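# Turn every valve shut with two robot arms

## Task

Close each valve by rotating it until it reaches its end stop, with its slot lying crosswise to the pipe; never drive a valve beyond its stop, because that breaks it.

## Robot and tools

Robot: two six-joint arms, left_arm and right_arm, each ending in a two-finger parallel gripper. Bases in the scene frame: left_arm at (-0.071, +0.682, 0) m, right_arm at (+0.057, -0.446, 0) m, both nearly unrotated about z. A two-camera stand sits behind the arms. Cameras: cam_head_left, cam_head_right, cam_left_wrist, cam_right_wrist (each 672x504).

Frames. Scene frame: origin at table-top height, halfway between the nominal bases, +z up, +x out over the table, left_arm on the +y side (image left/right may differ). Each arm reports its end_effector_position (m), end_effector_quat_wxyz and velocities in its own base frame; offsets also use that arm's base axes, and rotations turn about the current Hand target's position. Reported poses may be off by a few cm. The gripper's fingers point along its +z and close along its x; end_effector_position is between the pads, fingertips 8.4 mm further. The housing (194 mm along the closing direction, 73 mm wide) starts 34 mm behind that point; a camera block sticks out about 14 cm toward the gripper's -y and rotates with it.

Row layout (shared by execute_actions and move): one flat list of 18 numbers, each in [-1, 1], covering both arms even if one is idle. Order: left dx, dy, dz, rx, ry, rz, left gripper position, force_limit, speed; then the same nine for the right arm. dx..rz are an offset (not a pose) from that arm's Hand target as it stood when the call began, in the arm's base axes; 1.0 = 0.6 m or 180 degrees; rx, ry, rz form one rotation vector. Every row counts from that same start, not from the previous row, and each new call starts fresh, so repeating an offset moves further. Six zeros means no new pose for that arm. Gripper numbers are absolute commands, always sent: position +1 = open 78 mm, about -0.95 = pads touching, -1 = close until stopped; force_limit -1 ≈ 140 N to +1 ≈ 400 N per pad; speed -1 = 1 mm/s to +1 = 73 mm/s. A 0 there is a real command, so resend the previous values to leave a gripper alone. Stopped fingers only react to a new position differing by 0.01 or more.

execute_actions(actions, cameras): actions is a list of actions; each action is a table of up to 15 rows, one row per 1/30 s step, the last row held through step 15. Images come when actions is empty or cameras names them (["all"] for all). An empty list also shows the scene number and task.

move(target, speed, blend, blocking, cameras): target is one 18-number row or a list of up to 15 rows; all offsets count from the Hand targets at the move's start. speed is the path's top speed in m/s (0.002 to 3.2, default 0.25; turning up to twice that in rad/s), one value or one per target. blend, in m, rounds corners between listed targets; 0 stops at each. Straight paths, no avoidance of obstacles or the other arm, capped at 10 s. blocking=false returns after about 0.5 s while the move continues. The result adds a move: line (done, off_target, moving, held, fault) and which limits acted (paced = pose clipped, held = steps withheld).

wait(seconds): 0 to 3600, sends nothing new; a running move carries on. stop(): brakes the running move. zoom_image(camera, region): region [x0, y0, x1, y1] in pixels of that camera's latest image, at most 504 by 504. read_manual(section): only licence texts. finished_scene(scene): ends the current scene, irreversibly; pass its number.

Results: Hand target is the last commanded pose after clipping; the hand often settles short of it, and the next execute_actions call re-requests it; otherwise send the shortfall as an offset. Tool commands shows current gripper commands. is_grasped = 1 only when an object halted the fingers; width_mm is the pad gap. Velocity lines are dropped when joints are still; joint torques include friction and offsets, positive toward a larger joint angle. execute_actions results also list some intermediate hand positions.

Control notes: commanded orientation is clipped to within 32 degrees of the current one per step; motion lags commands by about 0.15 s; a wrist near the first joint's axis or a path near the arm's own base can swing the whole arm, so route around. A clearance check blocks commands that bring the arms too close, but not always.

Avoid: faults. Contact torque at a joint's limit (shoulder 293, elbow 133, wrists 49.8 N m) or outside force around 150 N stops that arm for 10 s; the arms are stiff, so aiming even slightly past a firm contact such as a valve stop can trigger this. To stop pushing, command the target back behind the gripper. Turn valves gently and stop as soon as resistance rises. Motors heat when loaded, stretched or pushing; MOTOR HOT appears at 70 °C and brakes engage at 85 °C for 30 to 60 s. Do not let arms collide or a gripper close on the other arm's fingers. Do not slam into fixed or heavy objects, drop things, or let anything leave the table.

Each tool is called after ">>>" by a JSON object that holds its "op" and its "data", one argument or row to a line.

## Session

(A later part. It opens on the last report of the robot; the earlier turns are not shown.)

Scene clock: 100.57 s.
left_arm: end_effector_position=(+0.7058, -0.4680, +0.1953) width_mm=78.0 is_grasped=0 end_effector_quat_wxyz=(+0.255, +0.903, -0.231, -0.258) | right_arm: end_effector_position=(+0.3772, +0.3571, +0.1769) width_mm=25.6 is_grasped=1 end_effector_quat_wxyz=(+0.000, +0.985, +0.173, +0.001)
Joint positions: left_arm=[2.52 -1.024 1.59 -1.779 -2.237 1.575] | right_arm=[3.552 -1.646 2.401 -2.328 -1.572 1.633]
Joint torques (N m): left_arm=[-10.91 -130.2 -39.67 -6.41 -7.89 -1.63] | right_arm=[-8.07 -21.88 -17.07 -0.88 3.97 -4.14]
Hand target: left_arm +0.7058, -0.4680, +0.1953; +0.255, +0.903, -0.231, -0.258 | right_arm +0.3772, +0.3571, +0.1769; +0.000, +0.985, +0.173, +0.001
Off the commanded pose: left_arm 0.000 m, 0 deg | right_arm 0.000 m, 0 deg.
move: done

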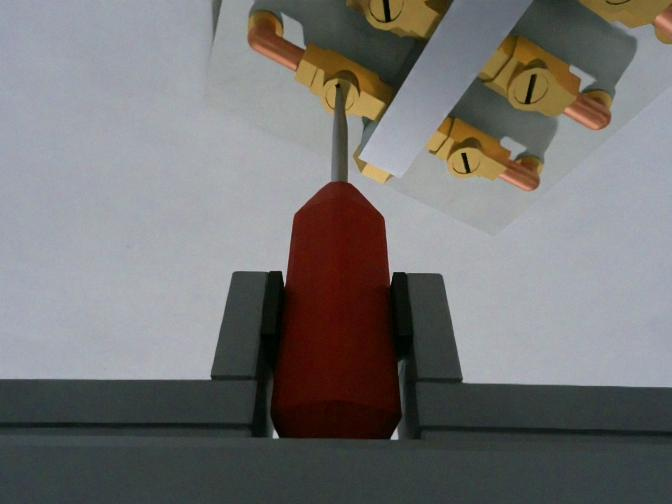

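>>> {"op": "move", "data": {
  "target": [
    [0,0,0,0,0,0,1,-1,0.5,0,0,0.05,0,0,0,-0.97,-0.7,-0.6],
    [0,0,0,0,0,0,1,-1,0.5,-0.07,-0.05,0.05,0,0,0,-0.97,-0.7,-0.6]
  ],
  "speed": 0.1,
  "cameras": ["cam_right_wrist","cam_left_wrist"]
}}

>>> {"op": "zoom_image", "data": {
  "camera": "cam_right_wrist",
  "region": [320, 80, 360, 130]
}}

>>> {"op": "zoom_image", "data": {
  "camera": "cam_left_wrist",
  "region": [350, 170, 400, 220]
}}

Scene clock: 102.57 s.
left_arm: end_effector_position=(+0.7058, -0.4680, +0.1953) width_mm=78.0 is_grasped=0 end_effector_quat_wxyz=(+0.255, +0.903, -0.231, -0.258) | right_arm: end_effector_position=(+0.3353, +0.3272, +0.2069) width_mm=25.6 is_grasped=1 end_effector_quat_wxyz=(+0.000, +0.985, +0.173, +0.001) end_effector_velocity=(-0.001, -0.002, +0.000) end_effector_angular_velocity=(-0.001, +0.000, -0.002)
Joint positions: left_arm=[2.52 -1.024 1.59 -1.779 -2.237 1.575] | right_arm=[3.527 -1.797 2.451 -2.227 -1.572 1.608]
Joint velocities: left_arm=[within noise] | right_arm=[-0.003 -0.005 0.004 0.001 -0.001 0]
Joint torques (N m): left_arm=[-10.06 -128.57 -40.2 -6.03 -7.97 -1.86] | right_arm=[-9.06 -35.2 -54.61 -3.04 2.42 -3.97]
Hand target: left_arm +0.7058, -0.4680, +0.1953; +0.255, +0.903, -0.231, -0.258 | right_arm +0.3352, +0.3271, +0.2069; +0.000, +0.985, +0.173, +0.001
Off the commanded pose: left_arm 0.000 m, 0 deg | right_arm 0.000 m, 0 deg.
move: done
Images, in order (width x height): cam_left_wrist 672x504, cam_right_wrist 672x504.

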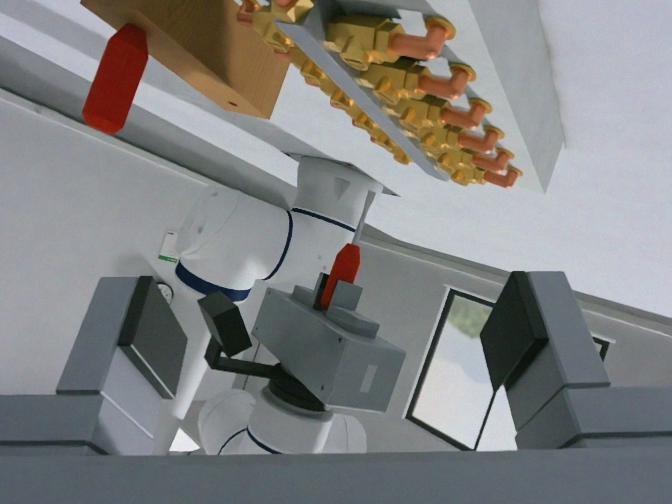

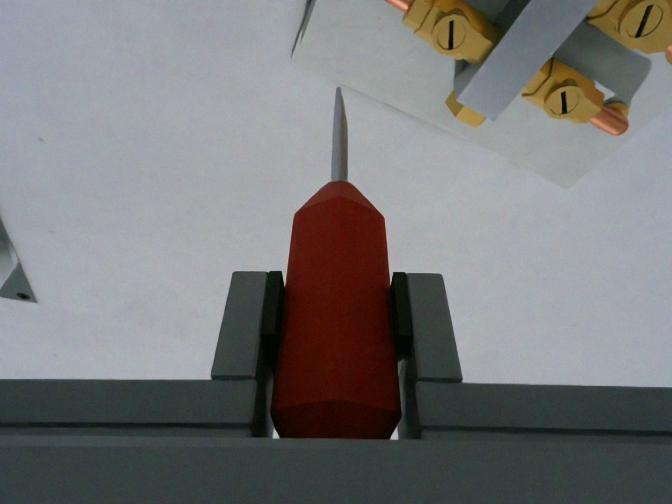

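Scaled by 10.080.

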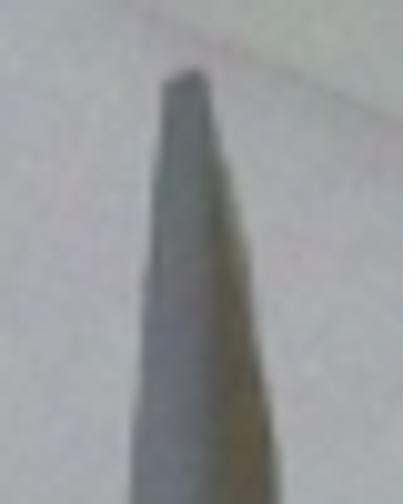

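Scaled by 10.080.

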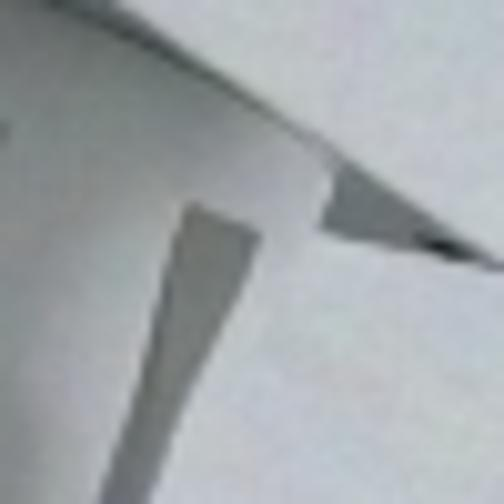

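>>> {"op": "move", "data": {
  "target": [0,0,0,0,0,0,1,-1,0.5,0,0,0,0,0,0.3889,-0.97,-0.7,-0.6],
  "speed": 0.4,
  "cameras": ["cam_left_wrist","cam_right_wrist"]
}}

>>> {"op": "zoom_image", "data": {
  "camera": "cam_left_wrist",
  "region": [350, 170, 400, 220]
}}

>>> {"op": "move", "data": {
  "target": [0,0,0,0,0,0,1,-1,0.5,0,0,0,0,0,0.5,-0.97,-0.7,-0.6],
  "speed": 0.4,
  "cameras": ["cam_left_wrist"]
}}

>>> {"op": "zoom_image", "data": {
  "camera": "cam_left_wrist",
  "region": [350, 170, 400, 220]
}}

Scene clock: 105.33 s.
left_arm: end_effector_position=(+0.7058, -0.4680, +0.1953) width_mm=78.0 is_grasped=0 end_effector_quat_wxyz=(+0.255, +0.903, -0.231, -0.258) | right_arm: end_effector_position=(+0.3352, +0.3272, +0.2069) width_mm=25.6 is_grasped=1 end_effector_quat_wxyz=(+0.000, +0.708, +0.707, +0.001)
Joint positions: left_arm=[2.52 -1.024 1.59 -1.779 -2.237 1.575] | right_arm=[3.525 -1.798 2.451 -2.226 -1.569 0.385]
Joint torques (N m): left_arm=[-9.5 -130.62 -39.53 -6.15 -7.58 -1.86] | right_arm=[-7.02 -31.54 -52.69 -2.58 4.25 -4.38]
Hand target: left_arm +0.7058, -0.4680, +0.1953; +0.255, +0.903, -0.231, -0.258 | right_arm +0.3352, +0.3271, +0.2069; +0.000, +0.707, +0.707, +0.001
Off the commanded pose: left_arm 0.000 m, 0 deg | right_arm 0.000 m, 0 deg.
move: done

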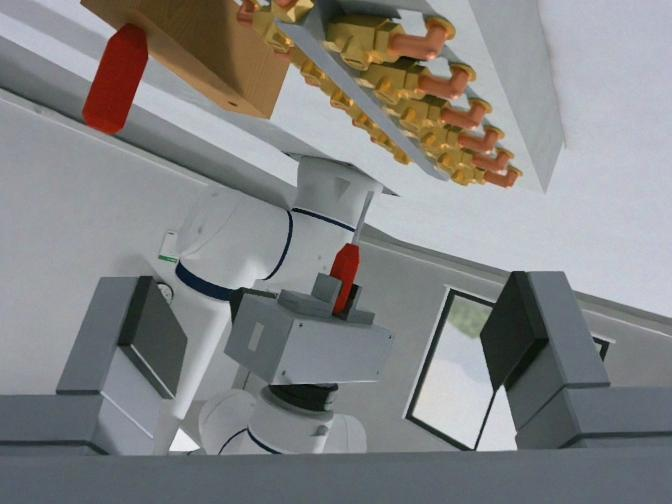

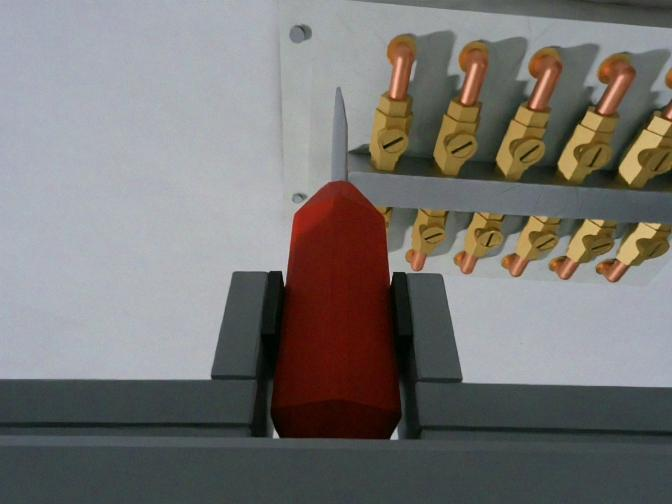

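Scaled by 10.080.

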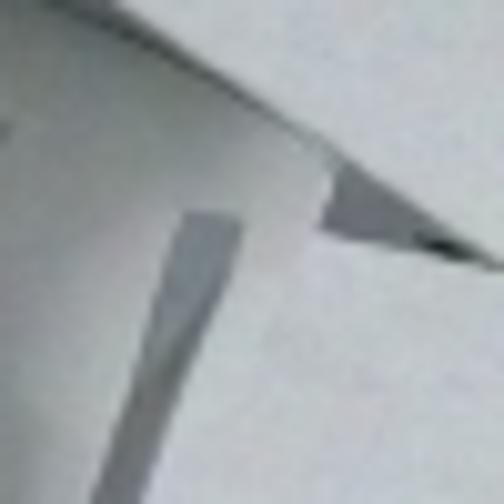

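Scene clock: 108.07 s.
left_arm: end_effector_position=(+0.7058, -0.4680, +0.1953) width_mm=78.0 is_grasped=0 end_effector_quat_wxyz=(+0.255, +0.903, -0.231, -0.258) | right_arm: end_effector_position=(+0.3352, +0.3272, +0.2069) width_mm=25.6 is_grasped=1 end_effector_quat_wxyz=(-0.001, +0.001, +1.000, +0.001)
Joint positions: left_arm=[2.52 -1.024 1.59 -1.779 -2.237 1.575] | right_arm=[3.525 -1.797 2.45 -2.222 -1.569 -1.186]
Joint torques (N m): left_arm=[-9.36 -130.02 -39.3 -6.08 -7.76 -1.76] | right_arm=[-6.54 -31.72 -53.35 -2.18 4.01 -4.14]
Hand target: left_arm +0.7058, -0.4680, +0.1953; +0.255, +0.903, -0.231, -0.258 | right_arm +0.3352, +0.3271, +0.2069; -0.001, +0.001, +1.000, +0.001
Off the commanded pose: left_arm 0.000 m, 0 deg | right_arm 0.000 m, 0 deg.
move: done

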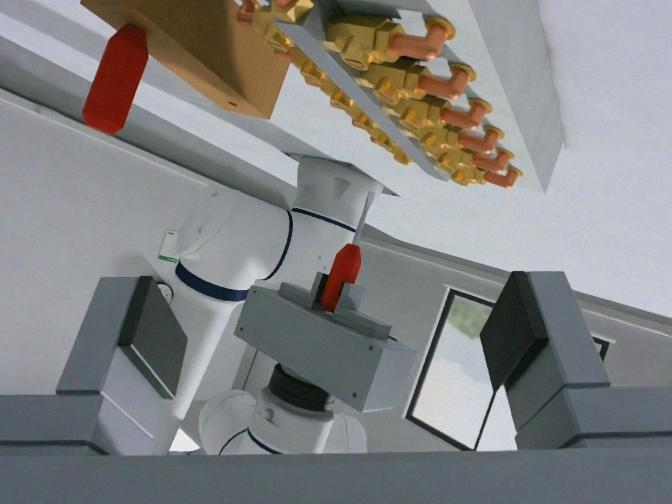

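Scaled by 10.080.

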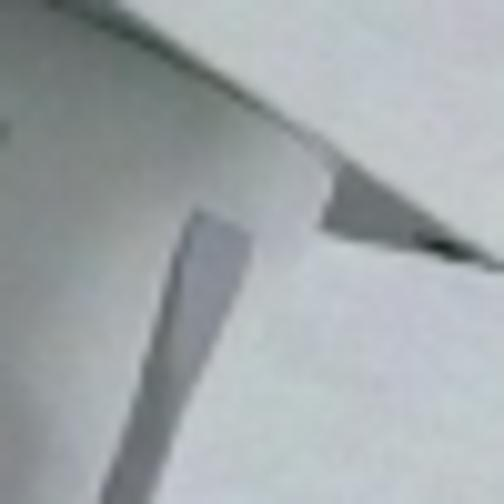

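>>> {"op": "move", "data": {
  "target": [
    [0,0,0,0,0,0,1,-1,0.5,0.0705,0.0503,0,0,0,-0.9111,-0.97,-0.7,-0.6],
    [0,0,0,0,0,0,1,-1,0.5,0.0705,0.0503,-0.02,0,0,-0.9111,-0.97,-0.7,-0.6]
  ],
  "speed": 0.4,
  "cameras": ["cam_left_wrist","cam_right_wrist"]
}}

>>> {"op": "zoom_image", "data": {
  "camera": "cam_right_wrist",
  "region": [310, 55, 370, 115]
}}

Scene clock: 113.23 s.
left_arm: end_effector_position=(+0.7058, -0.4680, +0.1953) width_mm=78.0 is_grasped=0 end_effector_quat_wxyz=(+0.255, +0.903, -0.231, -0.258) | right_arm: end_effector_position=(+0.3775, +0.3573, +0.1950) width_mm=25.6 is_grasped=1 end_effector_quat_wxyz=(+0.000, +0.990, +0.139, +0.001)
Joint positions: left_arm=[2.52 -1.024 1.59 -1.779 -2.237 1.575] | right_arm=[3.552 -1.674 2.383 -2.281 -1.572 1.703]
Joint torques (N m): left_arm=[-8.96 -129.38 -40.01 -6.04 -7.62 -1.7] | right_arm=[10.69 -20.4 -50.68 -5.18 -3.17 2.36]
Hand target: left_arm +0.7058, -0.4680, +0.1953; +0.255, +0.903, -0.231, -0.258 | right_arm +0.3775, +0.3573, +0.1949; +0.000, +0.990, +0.139, +0.001
Off the commanded pose: left_arm 0.000 m, 0 deg | right_arm 0.000 m, 0 deg.
move: done

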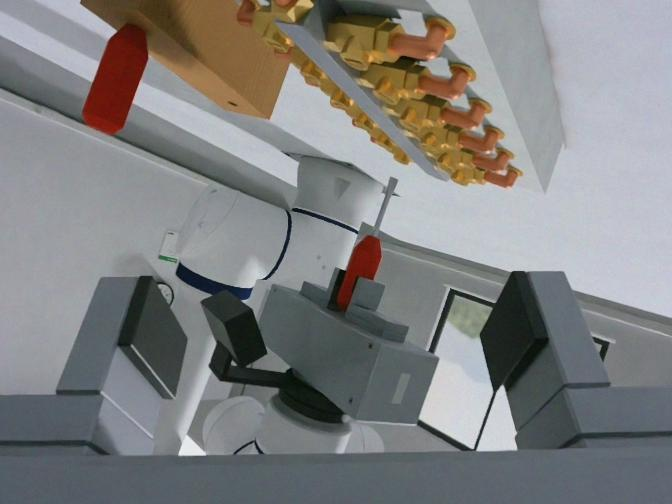

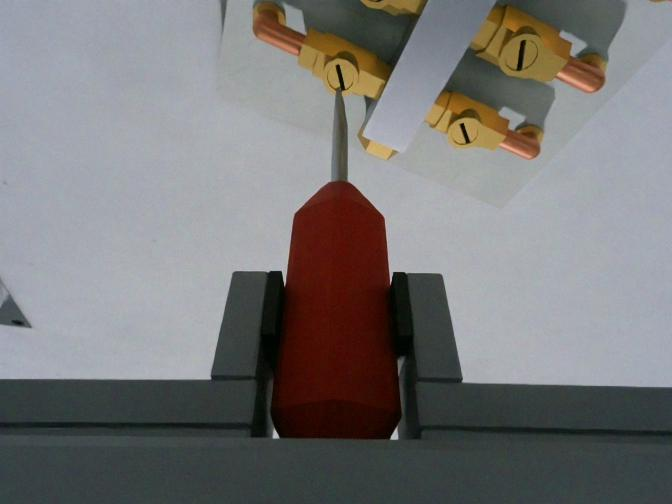

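Scaled by 8.400.

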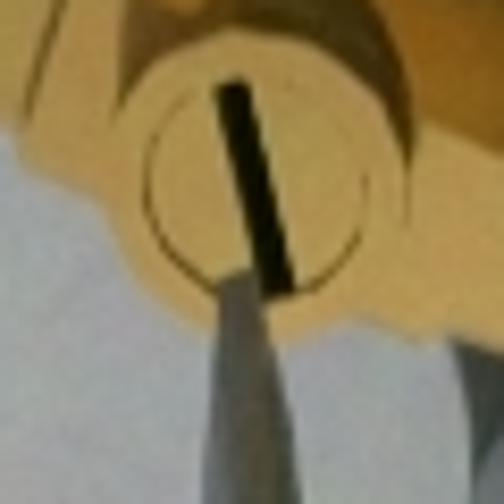

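>>> {"op": "zoom_image", "data": {
  "camera": "cam_right_wrist",
  "region": [440, 20, 560, 160]
}}

Scaled by 3.600.

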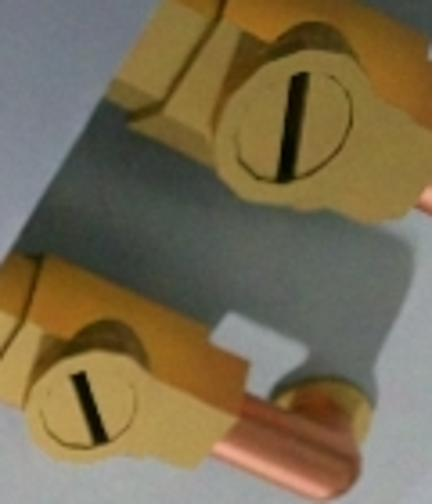

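>>> {"op": "move", "data": {
  "target": [
    [0,0,0,0,0,0,1,-1,0.5,0,0,0.05,0,0,0.1,-0.97,-0.7,-0.6],
    [0,0,0,0,0,0,1,-1,0.5,-0.07,0.14,0.09,0,0,0.4111,-0.97,-0.7,-0.6]
  ],
  "speed": 0.3,
  "cameras": ["cam_right_wrist"]
}}

>>> {"op": "zoom_image", "data": {
  "camera": "cam_right_wrist",
  "region": [170, 60, 370, 260]
}}

>>> {"op": "zoom_image", "data": {
  "camera": "cam_right_wrist",
  "region": [330, 60, 530, 260]
}}

Scene clock: 117.23 s.
left_arm: end_effector_position=(+0.7058, -0.4680, +0.1953) width_mm=78.0 is_grasped=0 end_effector_quat_wxyz=(+0.255, +0.903, -0.231, -0.258) | right_arm: end_effector_position=(+0.3355, +0.4413, +0.2489) width_mm=25.6 is_grasped=1 end_effector_quat_wxyz=(+0.000, +0.708, +0.707, +0.001)
Joint positions: left_arm=[2.52 -1.024 1.59 -1.779 -2.237 1.575] | right_arm=[3.736 -1.682 2.271 -2.162 -1.57 0.596]
Joint torques (N m): left_arm=[-10.22 -129.99 -39.47 -6.08 -7.52 -1.56] | right_arm=[11.47 -21.73 -72.81 -2.12 4.17 -4.25]
Hand target: left_arm +0.7058, -0.4680, +0.1953; +0.255, +0.903, -0.231, -0.258 | right_arm +0.3355, +0.4413, +0.2489; +0.000, +0.707, +0.707, +0.001
Off the commanded pose: left_arm 0.000 m, 0 deg | right_arm 0.000 m, 0 deg.
move: done

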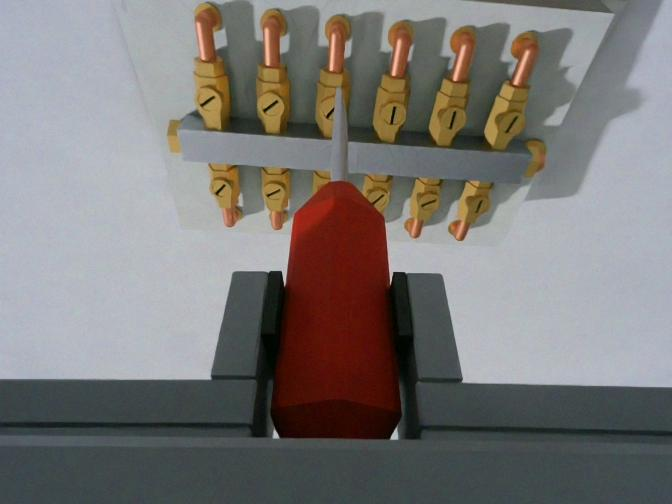

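Scaled by 2.520.

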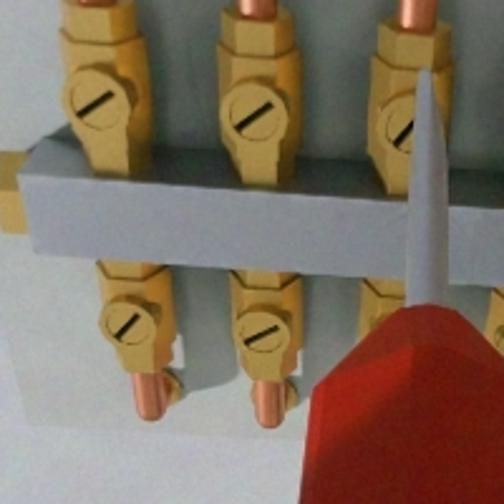

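Scaled by 2.520.

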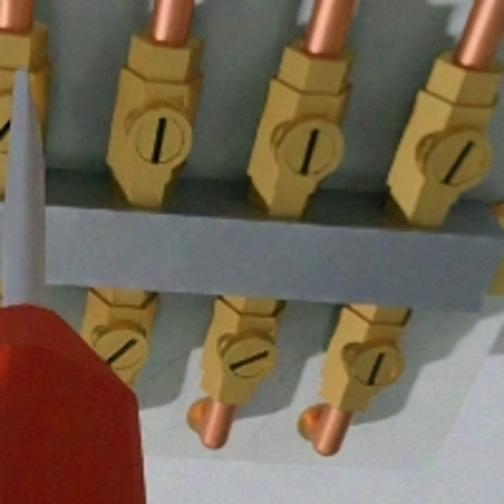

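>>> {"op": "zoom_image", "data": {
  "camera": "cam_right_wrist",
  "region": [180, 70, 300, 220]
}}

>>> {"op": "zoom_image", "data": {
  "camera": "cam_right_wrist",
  "region": [360, 80, 450, 220]
}}

>>> {"op": "zoom_image", "data": {
  "camera": "cam_right_wrist",
  "region": [440, 80, 530, 220]
}}

Scaled by 3.360.

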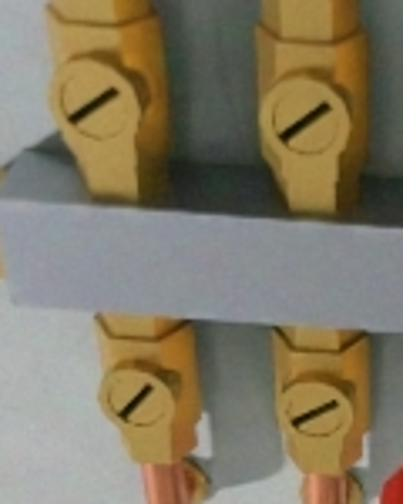

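Scaled by 3.600.

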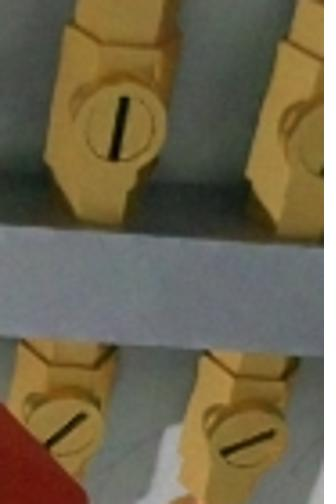

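Scaled by 3.600.

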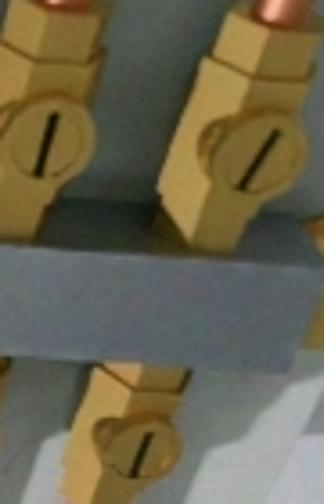

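>>> {"op": "move", "data": {
  "target": [
    [0,0,0,0,0,0,1,-1,0.5,0.1917,-0.0863,0,0,0,-0.4111,-0.97,-0.7,-0.6],
    [0,0,0,0,0,0,1,-1,0.5,0.1917,-0.0863,-0.095,0,0,-0.4111,-0.97,-0.7,-0.6]
  ],
  "speed": 0.3,
  "cameras": ["cam_right_wrist","cam_left_wrist"]
}}

>>> {"op": "zoom_image", "data": {
  "camera": "cam_right_wrist",
  "region": [310, 55, 370, 115]
}}

Scene clock: 121.77 s.
left_arm: end_effector_position=(+0.7058, -0.4680, +0.1953) width_mm=78.0 is_grasped=0 end_effector_quat_wxyz=(+0.255, +0.903, -0.231, -0.258) | right_arm: end_effector_position=(+0.4505, +0.3895, +0.1921) width_mm=25.6 is_grasped=1 end_effector_quat_wxyz=(+0.000, +0.990, +0.139, +0.001)
Joint positions: left_arm=[2.52 -1.024 1.59 -1.779 -2.237 1.575] | right_arm=[3.553 -1.536 2.258 -2.295 -1.572 1.704]
Joint torques (N m): left_arm=[-8.55 -131.04 -39.83 -6.16 -7.54 -1.55] | right_arm=[13.17 -29.9 -48.73 -4.74 -3.47 1.88]
Hand target: left_arm +0.7058, -0.4680, +0.1953; +0.255, +0.903, -0.231, -0.258 | right_arm +0.4505, +0.3895, +0.1919; +0.000, +0.990, +0.139, +0.001
Off the commanded pose: left_arm 0.000 m, 0 deg | right_arm 0.000 m, 0 deg.
move: done
Images, in order (width x height): cam_left_wrist 672x504, cam_right_wrist 672x504.

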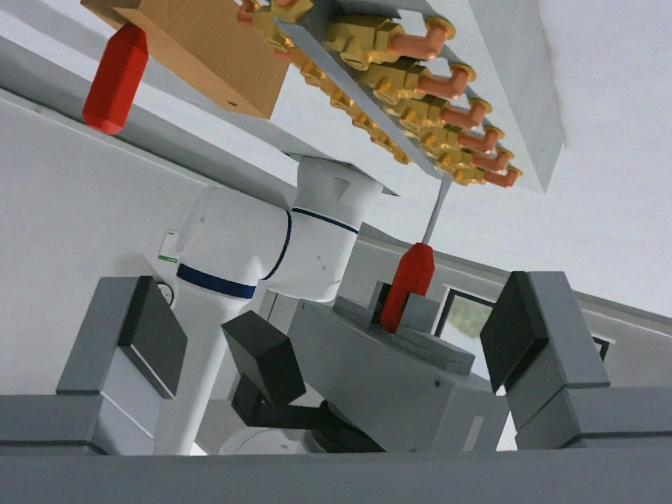

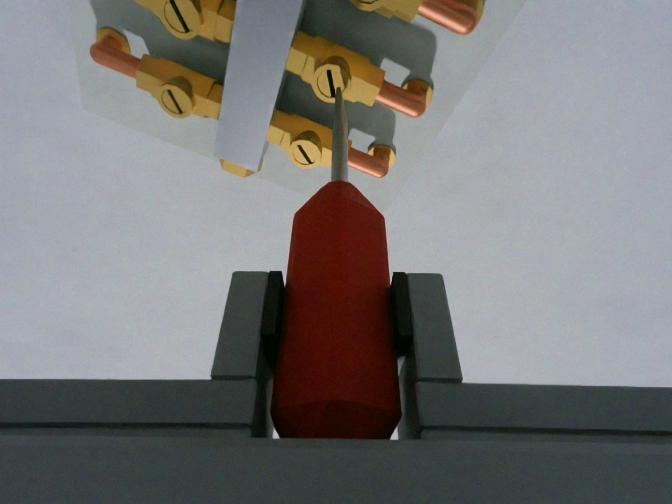

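Scaled by 8.400.

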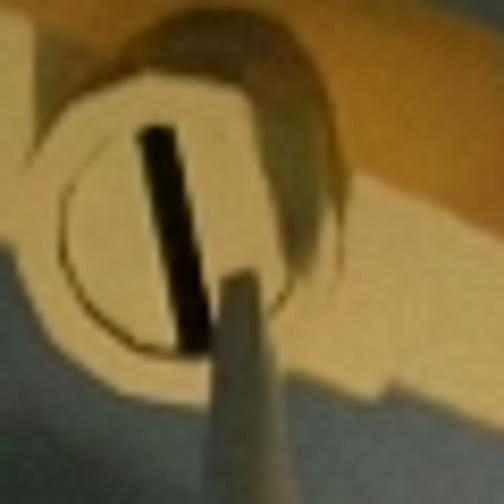

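>>> {"op": "move", "data": {
  "target": [
    [0,0,0,0,0,0,1,-1,0.5,-0.006,-0.004,0,0,0,-0.0222,-0.97,-0.7,-0.6],
    [0,0,0,0,0,0,1,-1,0.5,-0.006,-0.004,-0.01,0,0,-0.0222,-0.97,-0.7,-0.6]
  ],
  "speed": 0.1,
  "cameras": ["cam_right_wrist","cam_left_wrist"]
}}

>>> {"op": "zoom_image", "data": {
  "camera": "cam_right_wrist",
  "region": [310, 55, 370, 115]
}}

>>> {"op": "zoom_image", "data": {
  "camera": "cam_left_wrist",
  "region": [410, 130, 490, 210]
}}

Scene clock: 123.10 s.
left_arm: end_effector_position=(+0.7058, -0.4680, +0.1953) width_mm=78.0 is_grasped=0 end_effector_quat_wxyz=(+0.255, +0.903, -0.231, -0.258) | right_arm: end_effector_position=(+0.4472, +0.3873, +0.1864) width_mm=25.6 is_grasped=1 end_effector_quat_wxyz=(+0.000, +0.995, +0.104, +0.002)
Joint positions: left_arm=[2.52 -1.024 1.59 -1.779 -2.237 1.575] | right_arm=[3.551 -1.535 2.27 -2.309 -1.572 1.772]
Joint torques (N m): left_arm=[-7.74 -130.68 -39.7 -5.96 -7.57 -1.66] | right_arm=[-7.05 12.99 0.5 0.38 -3.37 1.94]
Hand target: left_arm +0.7058, -0.4680, +0.1953; +0.255, +0.903, -0.231, -0.258 | right_arm +0.4469, +0.3871, +0.1859; +0.001, +0.995, +0.104, +0.001
Off the commanded pose: left_arm 0.000 m, 0 deg | right_arm 0.001 m, 0 deg.
move: done
Images, in order (width x height): cam_left_wrist 672x504, cam_right_wrist 672x504.

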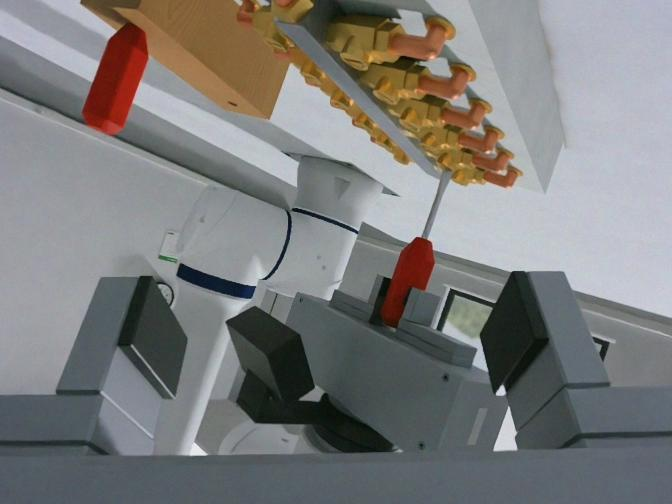

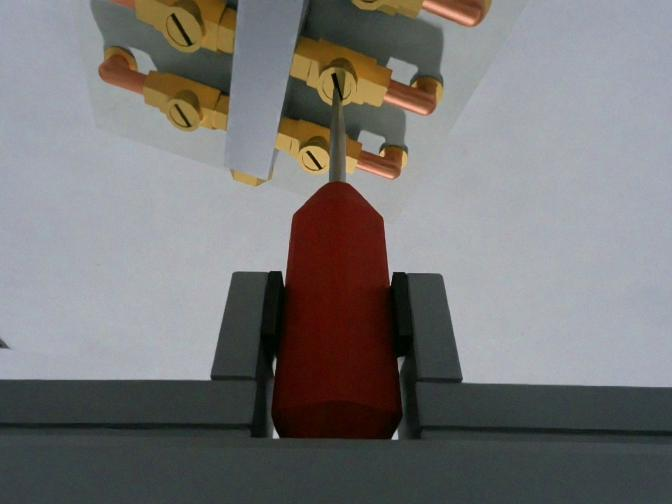

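Scaled by 8.400.

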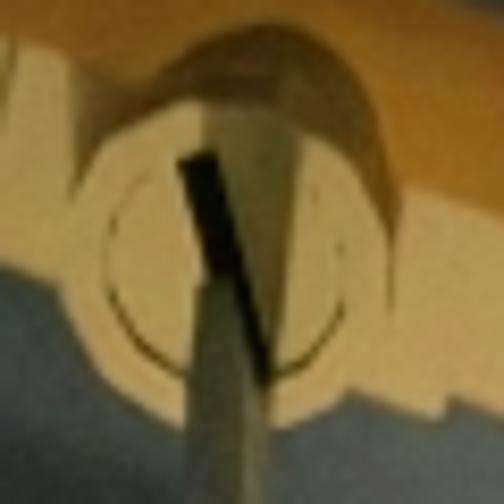

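Scaled by 6.300.

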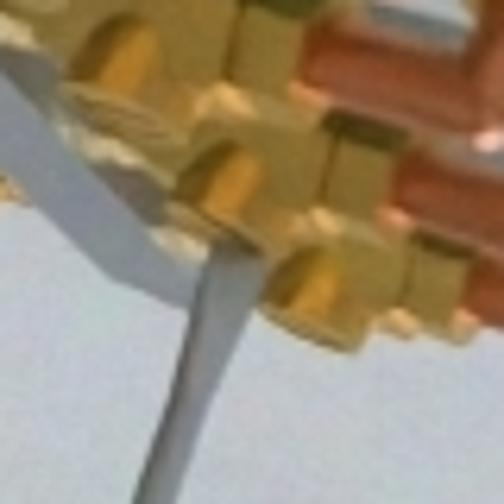

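>>> {"op": "move", "data": {
  "target": [
    [0,0,0,0,0,0,1,-1,0.5,0,0,0.0085,0,0,0,-0.97,-0.7,-0.6],
    [0,0,0,0,0,0,1,-1,0.5,-0.0013,0.0077,0.0085,0,0,0,-0.97,-0.7,-0.6]
  ],
  "speed": 0.1,
  "cameras": ["cam_right_wrist"]
}}

>>> {"op": "zoom_image", "data": {
  "camera": "cam_right_wrist",
  "region": [310, 55, 370, 115]
}}

Scene clock: 124.07 s.
left_arm: end_effector_position=(+0.7058, -0.4680, +0.1953) width_mm=78.0 is_grasped=0 end_effector_quat_wxyz=(+0.255, +0.903, -0.231, -0.258) | right_arm: end_effector_position=(+0.4462, +0.3916, +0.1910) width_mm=25.6 is_grasped=1 end_effector_quat_wxyz=(+0.001, +0.995, +0.104, +0.001)
Joint positions: left_arm=[2.52 -1.024 1.59 -1.779 -2.237 1.575] | right_arm=[3.559 -1.537 2.262 -2.297 -1.573 1.78]
Joint torques (N m): left_arm=[-10.2 -130.17 -39.66 -6.11 -7.32 -1.48] | right_arm=[11.23 -32.45 -66.68 -2.32 -0.75 2.33]
Hand target: left_arm +0.7058, -0.4680, +0.1953; +0.255, +0.903, -0.231, -0.258 | right_arm +0.4461, +0.3918, +0.1910; +0.001, +0.995, +0.104, +0.001
Off the commanded pose: left_arm 0.000 m, 0 deg | right_arm 0.000 m, 0 deg.
move: done

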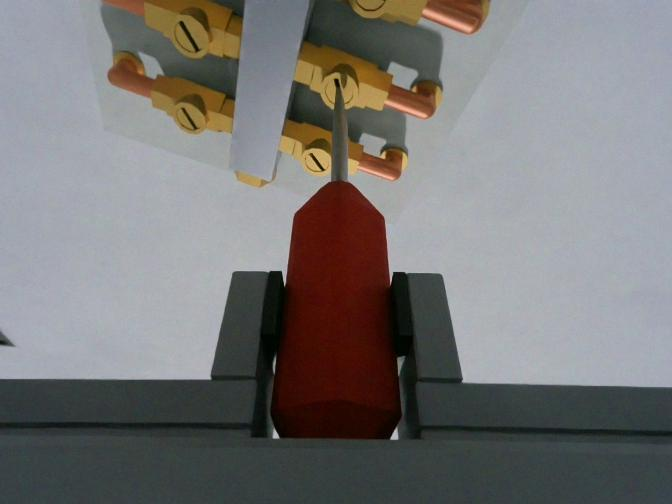

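Scaled by 8.400.

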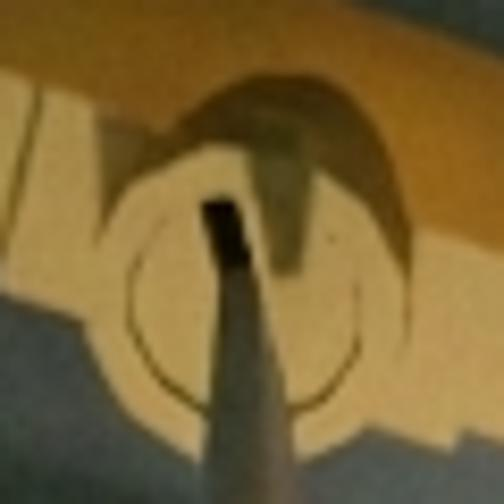

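>>> {"op": "move", "data": {
  "target": [0,0,0,0,0,0,1,-1,0.5,-0.0009,-0.0002,-0.004,0,0,0,-0.97,-0.7,-0.6],
  "speed": 0.05,
  "cameras": ["cam_right_wrist","cam_left_wrist"]
}}

>>> {"op": "zoom_image", "data": {
  "camera": "cam_right_wrist",
  "region": [310, 55, 370, 115]
}}

>>> {"op": "zoom_image", "data": {
  "camera": "cam_left_wrist",
  "region": [410, 130, 490, 210]
}}

Scene clock: 125.03 s.
left_arm: end_effector_position=(+0.7058, -0.4680, +0.1953) width_mm=78.0 is_grasped=0 end_effector_quat_wxyz=(+0.255, +0.903, -0.231, -0.258) | right_arm: end_effector_position=(+0.4456, +0.3916, +0.1887) width_mm=25.6 is_grasped=1 end_effector_quat_wxyz=(+0.001, +0.995, +0.104, +0.001)
Joint positions: left_arm=[2.52 -1.024 1.59 -1.779 -2.237 1.575] | right_arm=[3.559 -1.535 2.265 -2.303 -1.573 1.78]
Joint torques (N m): left_arm=[-8.9 -130.81 -40.06 -6.14 -7.45 -1.67] | right_arm=[10.05 -31.38 -49.62 -5.43 1.56 2.16]
Hand target: left_arm +0.7058, -0.4680, +0.1953; +0.255, +0.903, -0.231, -0.258 | right_arm +0.4456, +0.3916, +0.1886; +0.001, +0.995, +0.104, +0.001
Off the commanded pose: left_arm 0.000 m, 0 deg | right_arm 0.000 m, 0 deg.
move: done
Images, in order (width x height): cam_left_wrist 672x504, cam_right_wrist 672x504.

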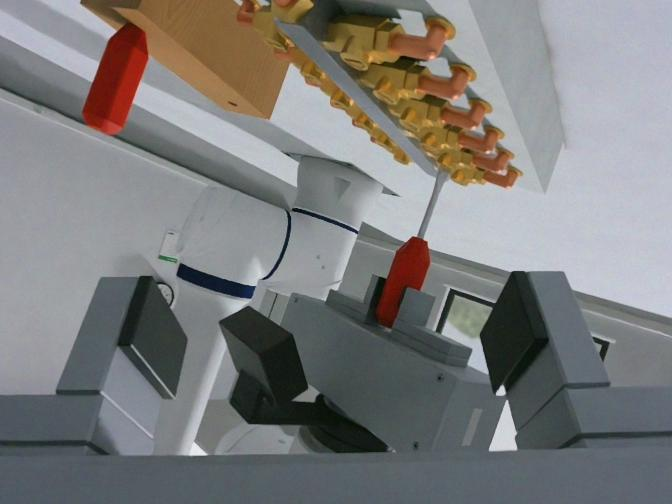

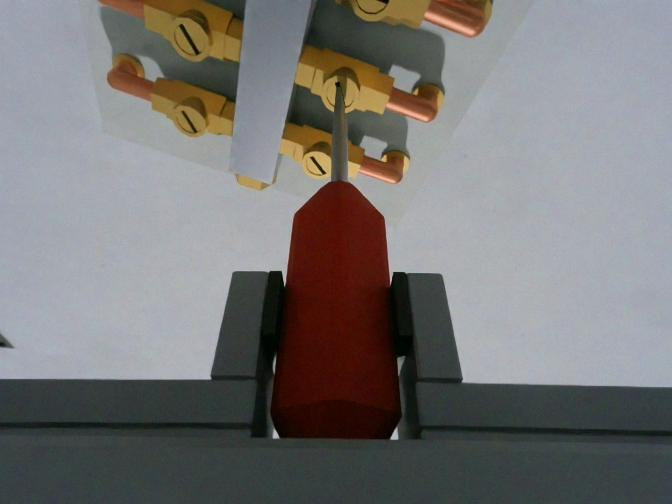

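Scaled by 8.400.

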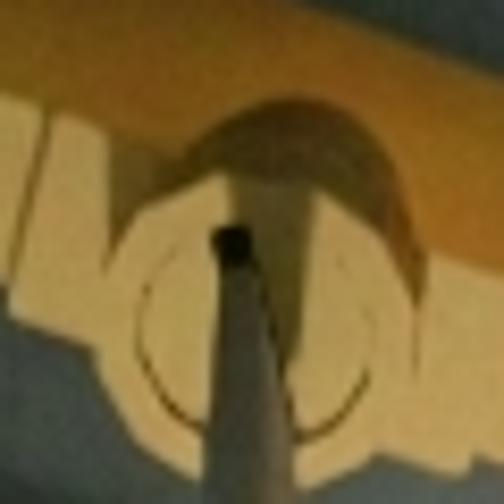

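Scaled by 6.300.

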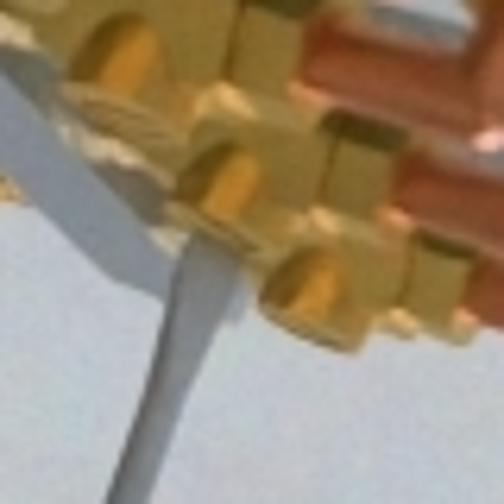

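>>> {"op": "move", "data": {
  "target": [0,0,0,0,0,0,1,-1,0.5,0,0,-0.002,0,0,0,-0.97,-0.7,-0.6],
  "speed": 0.01
}}

>>> {"op": "move", "data": {
  "target": [0,0,0,0,0,0,1,-1,0.5,0,0,-0.001,0,0,0,-0.97,-0.7,-0.6],
  "speed": 0.01,
  "cameras": ["cam_right_wrist","cam_left_wrist"]
}}

>>> {"op": "zoom_image", "data": {
  "camera": "cam_right_wrist",
  "region": [310, 55, 370, 115]
}}

Scene clock: 125.77 s.
left_arm: end_effector_position=(+0.7058, -0.4680, +0.1953) width_mm=78.0 is_grasped=0 end_effector_quat_wxyz=(+0.255, +0.903, -0.231, -0.258) | right_arm: end_effector_position=(+0.4456, +0.3916, +0.1875) width_mm=25.6 is_grasped=1 end_effector_quat_wxyz=(+0.001, +0.995, +0.104, +0.001)
Joint positions: left_arm=[2.52 -1.024 1.59 -1.779 -2.237 1.575] | right_arm=[3.559 -1.533 2.266 -2.305 -1.573 1.78]
Joint torques (N m): left_arm=[-8.62 -131.23 -39.89 -6.03 -7.45 -1.56] | right_arm=[12.15 -32.08 -49.32 -5.3 3.44 2.03]
Hand target: left_arm +0.7058, -0.4680, +0.1953; +0.255, +0.903, -0.231, -0.258 | right_arm +0.4456, +0.3916, +0.1874; +0.001, +0.995, +0.104, +0.001
Off the commanded pose: left_arm 0.000 m, 0 deg | right_arm 0.000 m, 0 deg.
move: done

Scene clock: 126.27 s.
left_arm: end_effector_position=(+0.7058, -0.4680, +0.1953) width_mm=78.0 is_grasped=0 end_effector_quat_wxyz=(+0.255, +0.903, -0.231, -0.258) | right_arm: end_effector_position=(+0.4456, +0.3916, +0.1868) width_mm=25.6 is_grasped=1 end_effector_quat_wxyz=(+0.001, +0.995, +0.104, +0.001)
Joint positions: left_arm=[2.52 -1.024 1.59 -1.779 -2.237 1.575] | right_arm=[3.559 -1.532 2.266 -2.307 -1.572 1.78]
Joint torques (N m): left_arm=[-7.84 -130.64 -39.79 -6.19 -7.35 -1.63] | right_arm=[10.18 -30.89 -49.69 -5.39 4.39 2.11]
Hand target: left_arm +0.7058, -0.4680, +0.1953; +0.255, +0.903, -0.231, -0.258 | right_arm +0.4456, +0.3916, +0.1868; +0.001, +0.995, +0.104, +0.001
Off the commanded pose: left_arm 0.000 m, 0 deg | right_arm 0.000 m, 0 deg.
move: done
Images, in order (width x height): cam_left_wrist 672x504, cam_right_wrist 672x504.

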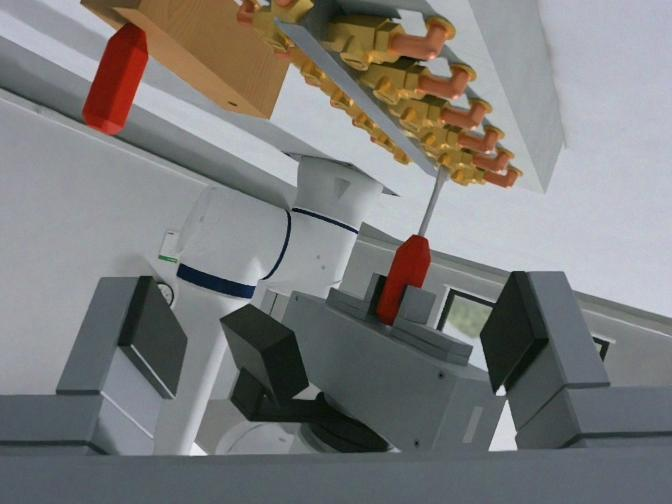

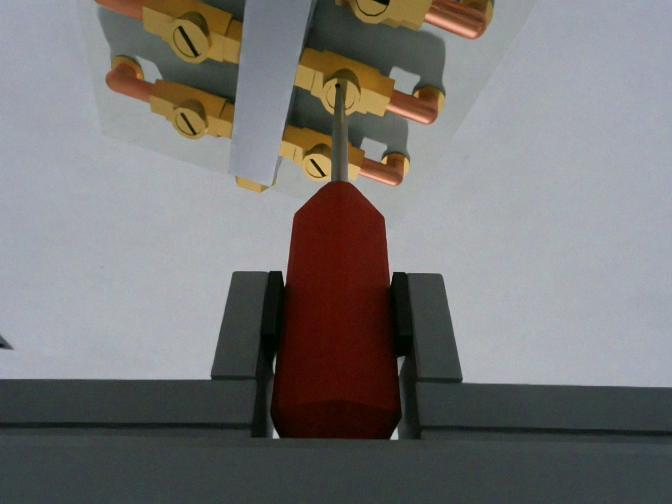

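Scaled by 8.400.

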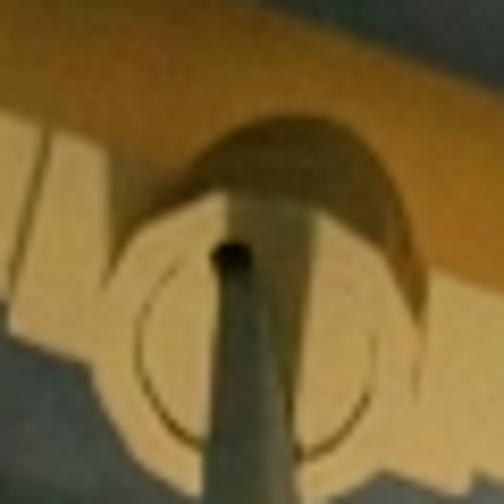

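>>> {"op": "move", "data": {
  "target": [0,0,0,0,0,0,1,-1,0.5,0,0,-0.001,0,0,0,-0.97,-0.7,-0.6],
  "speed": 0.01
}}

>>> {"op": "move", "data": {
  "target": [0,0,0,0,0,0,1,-1,0.5,0,0,-0.001,0,0,0,-0.97,-0.7,-0.6],
  "speed": 0.01
}}

Scene clock: 126.87 s.
left_arm: end_effector_position=(+0.7058, -0.4680, +0.1953) width_mm=78.0 is_grasped=0 end_effector_quat_wxyz=(+0.255, +0.903, -0.231, -0.258) | right_arm: end_effector_position=(+0.4456, +0.3916, +0.1862) width_mm=25.6 is_grasped=1 end_effector_quat_wxyz=(+0.001, +0.995, +0.104, +0.001)
Joint positions: left_arm=[2.52 -1.024 1.59 -1.779 -2.237 1.575] | right_arm=[3.559 -1.531 2.267 -2.308 -1.572 1.78]
Joint torques (N m): left_arm=[-8.83 -130.37 -40.05 -6.12 -7.34 -1.53] | right_arm=[9.56 -31.48 -50.2 -5.28 4.22 2.04]
Hand target: left_arm +0.7058, -0.4680, +0.1953; +0.255, +0.903, -0.231, -0.258 | right_arm +0.4456, +0.3916, +0.1862; +0.001, +0.995, +0.104, +0.001
Off the commanded pose: left_arm 0.000 m, 0 deg | right_arm 0.000 m, 0 deg.
move: done

Scene clock: 127.37 s.
left_arm: end_effector_position=(+0.7058, -0.4680, +0.1953) width_mm=78.0 is_grasped=0 end_effector_quat_wxyz=(+0.255, +0.903, -0.231, -0.258) | right_arm: end_effector_position=(+0.4456, +0.3916, +0.1856) width_mm=25.6 is_grasped=1 end_effector_quat_wxyz=(+0.001, +0.995, +0.104, +0.001)
Joint positions: left_arm=[2.52 -1.024 1.59 -1.779 -2.237 1.575] | right_arm=[3.559 -1.53 2.267 -2.31 -1.572 1.78]
Joint torques (N m): left_arm=[-8.21 -129.9 -40.01 -6.06 -7.3 -1.52] | right_arm=[8.53 -31.8 -49.32 -5.54 4.15 1.99]
Hand target: left_arm +0.7058, -0.4680, +0.1953; +0.255, +0.903, -0.231, -0.258 | right_arm +0.4456, +0.3916, +0.1856; +0.001, +0.995, +0.104, +0.001
Off the commanded pose: left_arm 0.000 m, 0 deg | right_arm 0.000 m, 0 deg.
move: done

>>> {"op": "move", "data": {
  "target": [0,0,0,0,0,0,1,-1,0.5,0,0,0,0,0,-0.0556,-0.97,-0.7,-0.6],
  "speed": 0.15,
  "cameras": ["cam_right_wrist"]
}}

>>> {"op": "zoom_image", "data": {
  "camera": "cam_right_wrist",
  "region": [300, 45, 380, 125]
}}

Scene clock: 128.73 s.
left_arm: end_effector_position=(+0.7058, -0.4680, +0.1953) width_mm=78.0 is_grasped=0 end_effector_quat_wxyz=(+0.255, +0.903, -0.231, -0.258) | right_arm: end_effector_position=(+0.4456, +0.3916, +0.1856) width_mm=25.6 is_grasped=1 end_effector_quat_wxyz=(+0.001, +1.000, +0.017, +0.001)
Joint positions: left_arm=[2.52 -1.024 1.59 -1.779 -2.237 1.575] | right_arm=[3.56 -1.53 2.267 -2.309 -1.573 1.955]
Joint torques (N m): left_arm=[-9.32 -129.52 -39.71 -6.07 -7.31 -1.54] | right_arm=[12.68 -27.86 -64.06 -2.53 -2.96 2.7]
Hand target: left_arm +0.7058, -0.4680, +0.1953; +0.255, +0.903, -0.231, -0.258 | right_arm +0.4456, +0.3916, +0.1856; +0.001, +1.000, +0.017, +0.001
Off the commanded pose: left_arm 0.000 m, 0 deg | right_arm 0.000 m, 0 deg.
move: done

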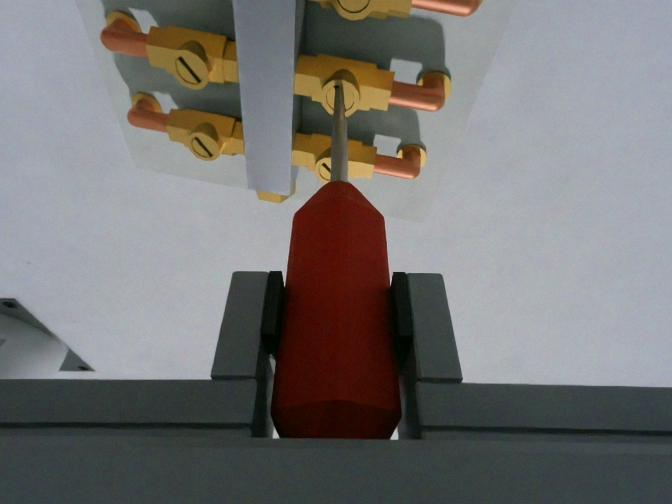

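Scaled by 6.300.

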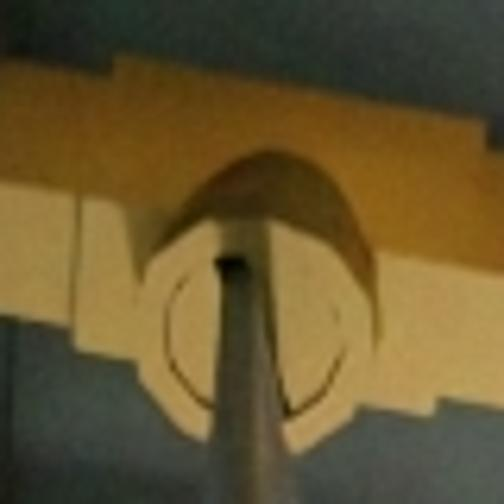

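>>> {"op": "move", "data": {
  "target": [0,0,0,0,0,0,1,-1,0.5,0,0,0,0,0,-0.1,-0.97,-0.7,-0.6],
  "speed": 0.15,
  "cameras": ["cam_right_wrist"]
}}

>>> {"op": "zoom_image", "data": {
  "camera": "cam_right_wrist",
  "region": [300, 45, 380, 125]
}}

Scene clock: 130.77 s.
left_arm: end_effector_position=(+0.7058, -0.4680, +0.1953) width_mm=78.0 is_grasped=0 end_effector_quat_wxyz=(+0.255, +0.903, -0.231, -0.258) | right_arm: end_effector_position=(+0.4456, +0.3916, +0.1856) width_mm=25.6 is_grasped=1 end_effector_quat_wxyz=(+0.001, +0.990, -0.140, +0.001)
Joint positions: left_arm=[2.52 -1.024 1.59 -1.779 -2.237 1.575] | right_arm=[3.56 -1.53 2.267 -2.308 -1.573 2.269]
Joint torques (N m): left_arm=[-8.51 -130.67 -40.44 -6.18 -7.15 -1.56] | right_arm=[9.79 -23.09 -58.95 -2.2 -3.77 2.38]
Hand target: left_arm +0.7058, -0.4680, +0.1953; +0.255, +0.903, -0.231, -0.258 | right_arm +0.4456, +0.3916, +0.1856; +0.001, +0.990, -0.140, +0.001
Off the commanded pose: left_arm 0.000 m, 0 deg | right_arm 0.000 m, 0 deg.
move: done

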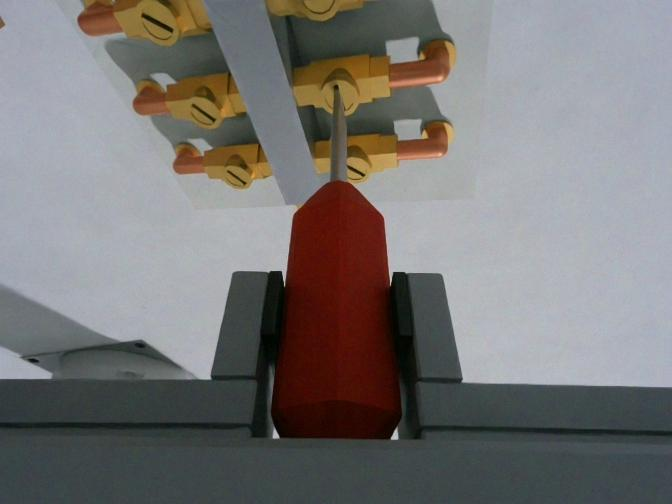

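Scaled by 6.300.

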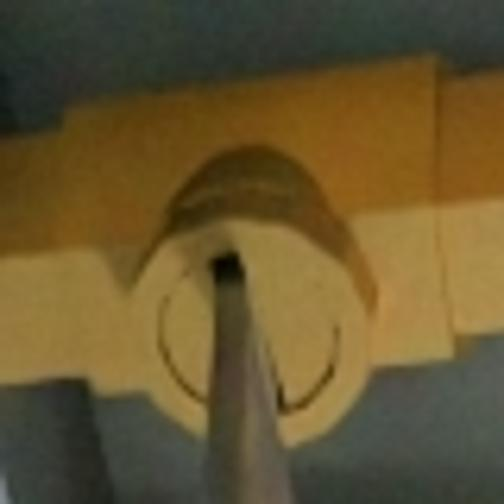

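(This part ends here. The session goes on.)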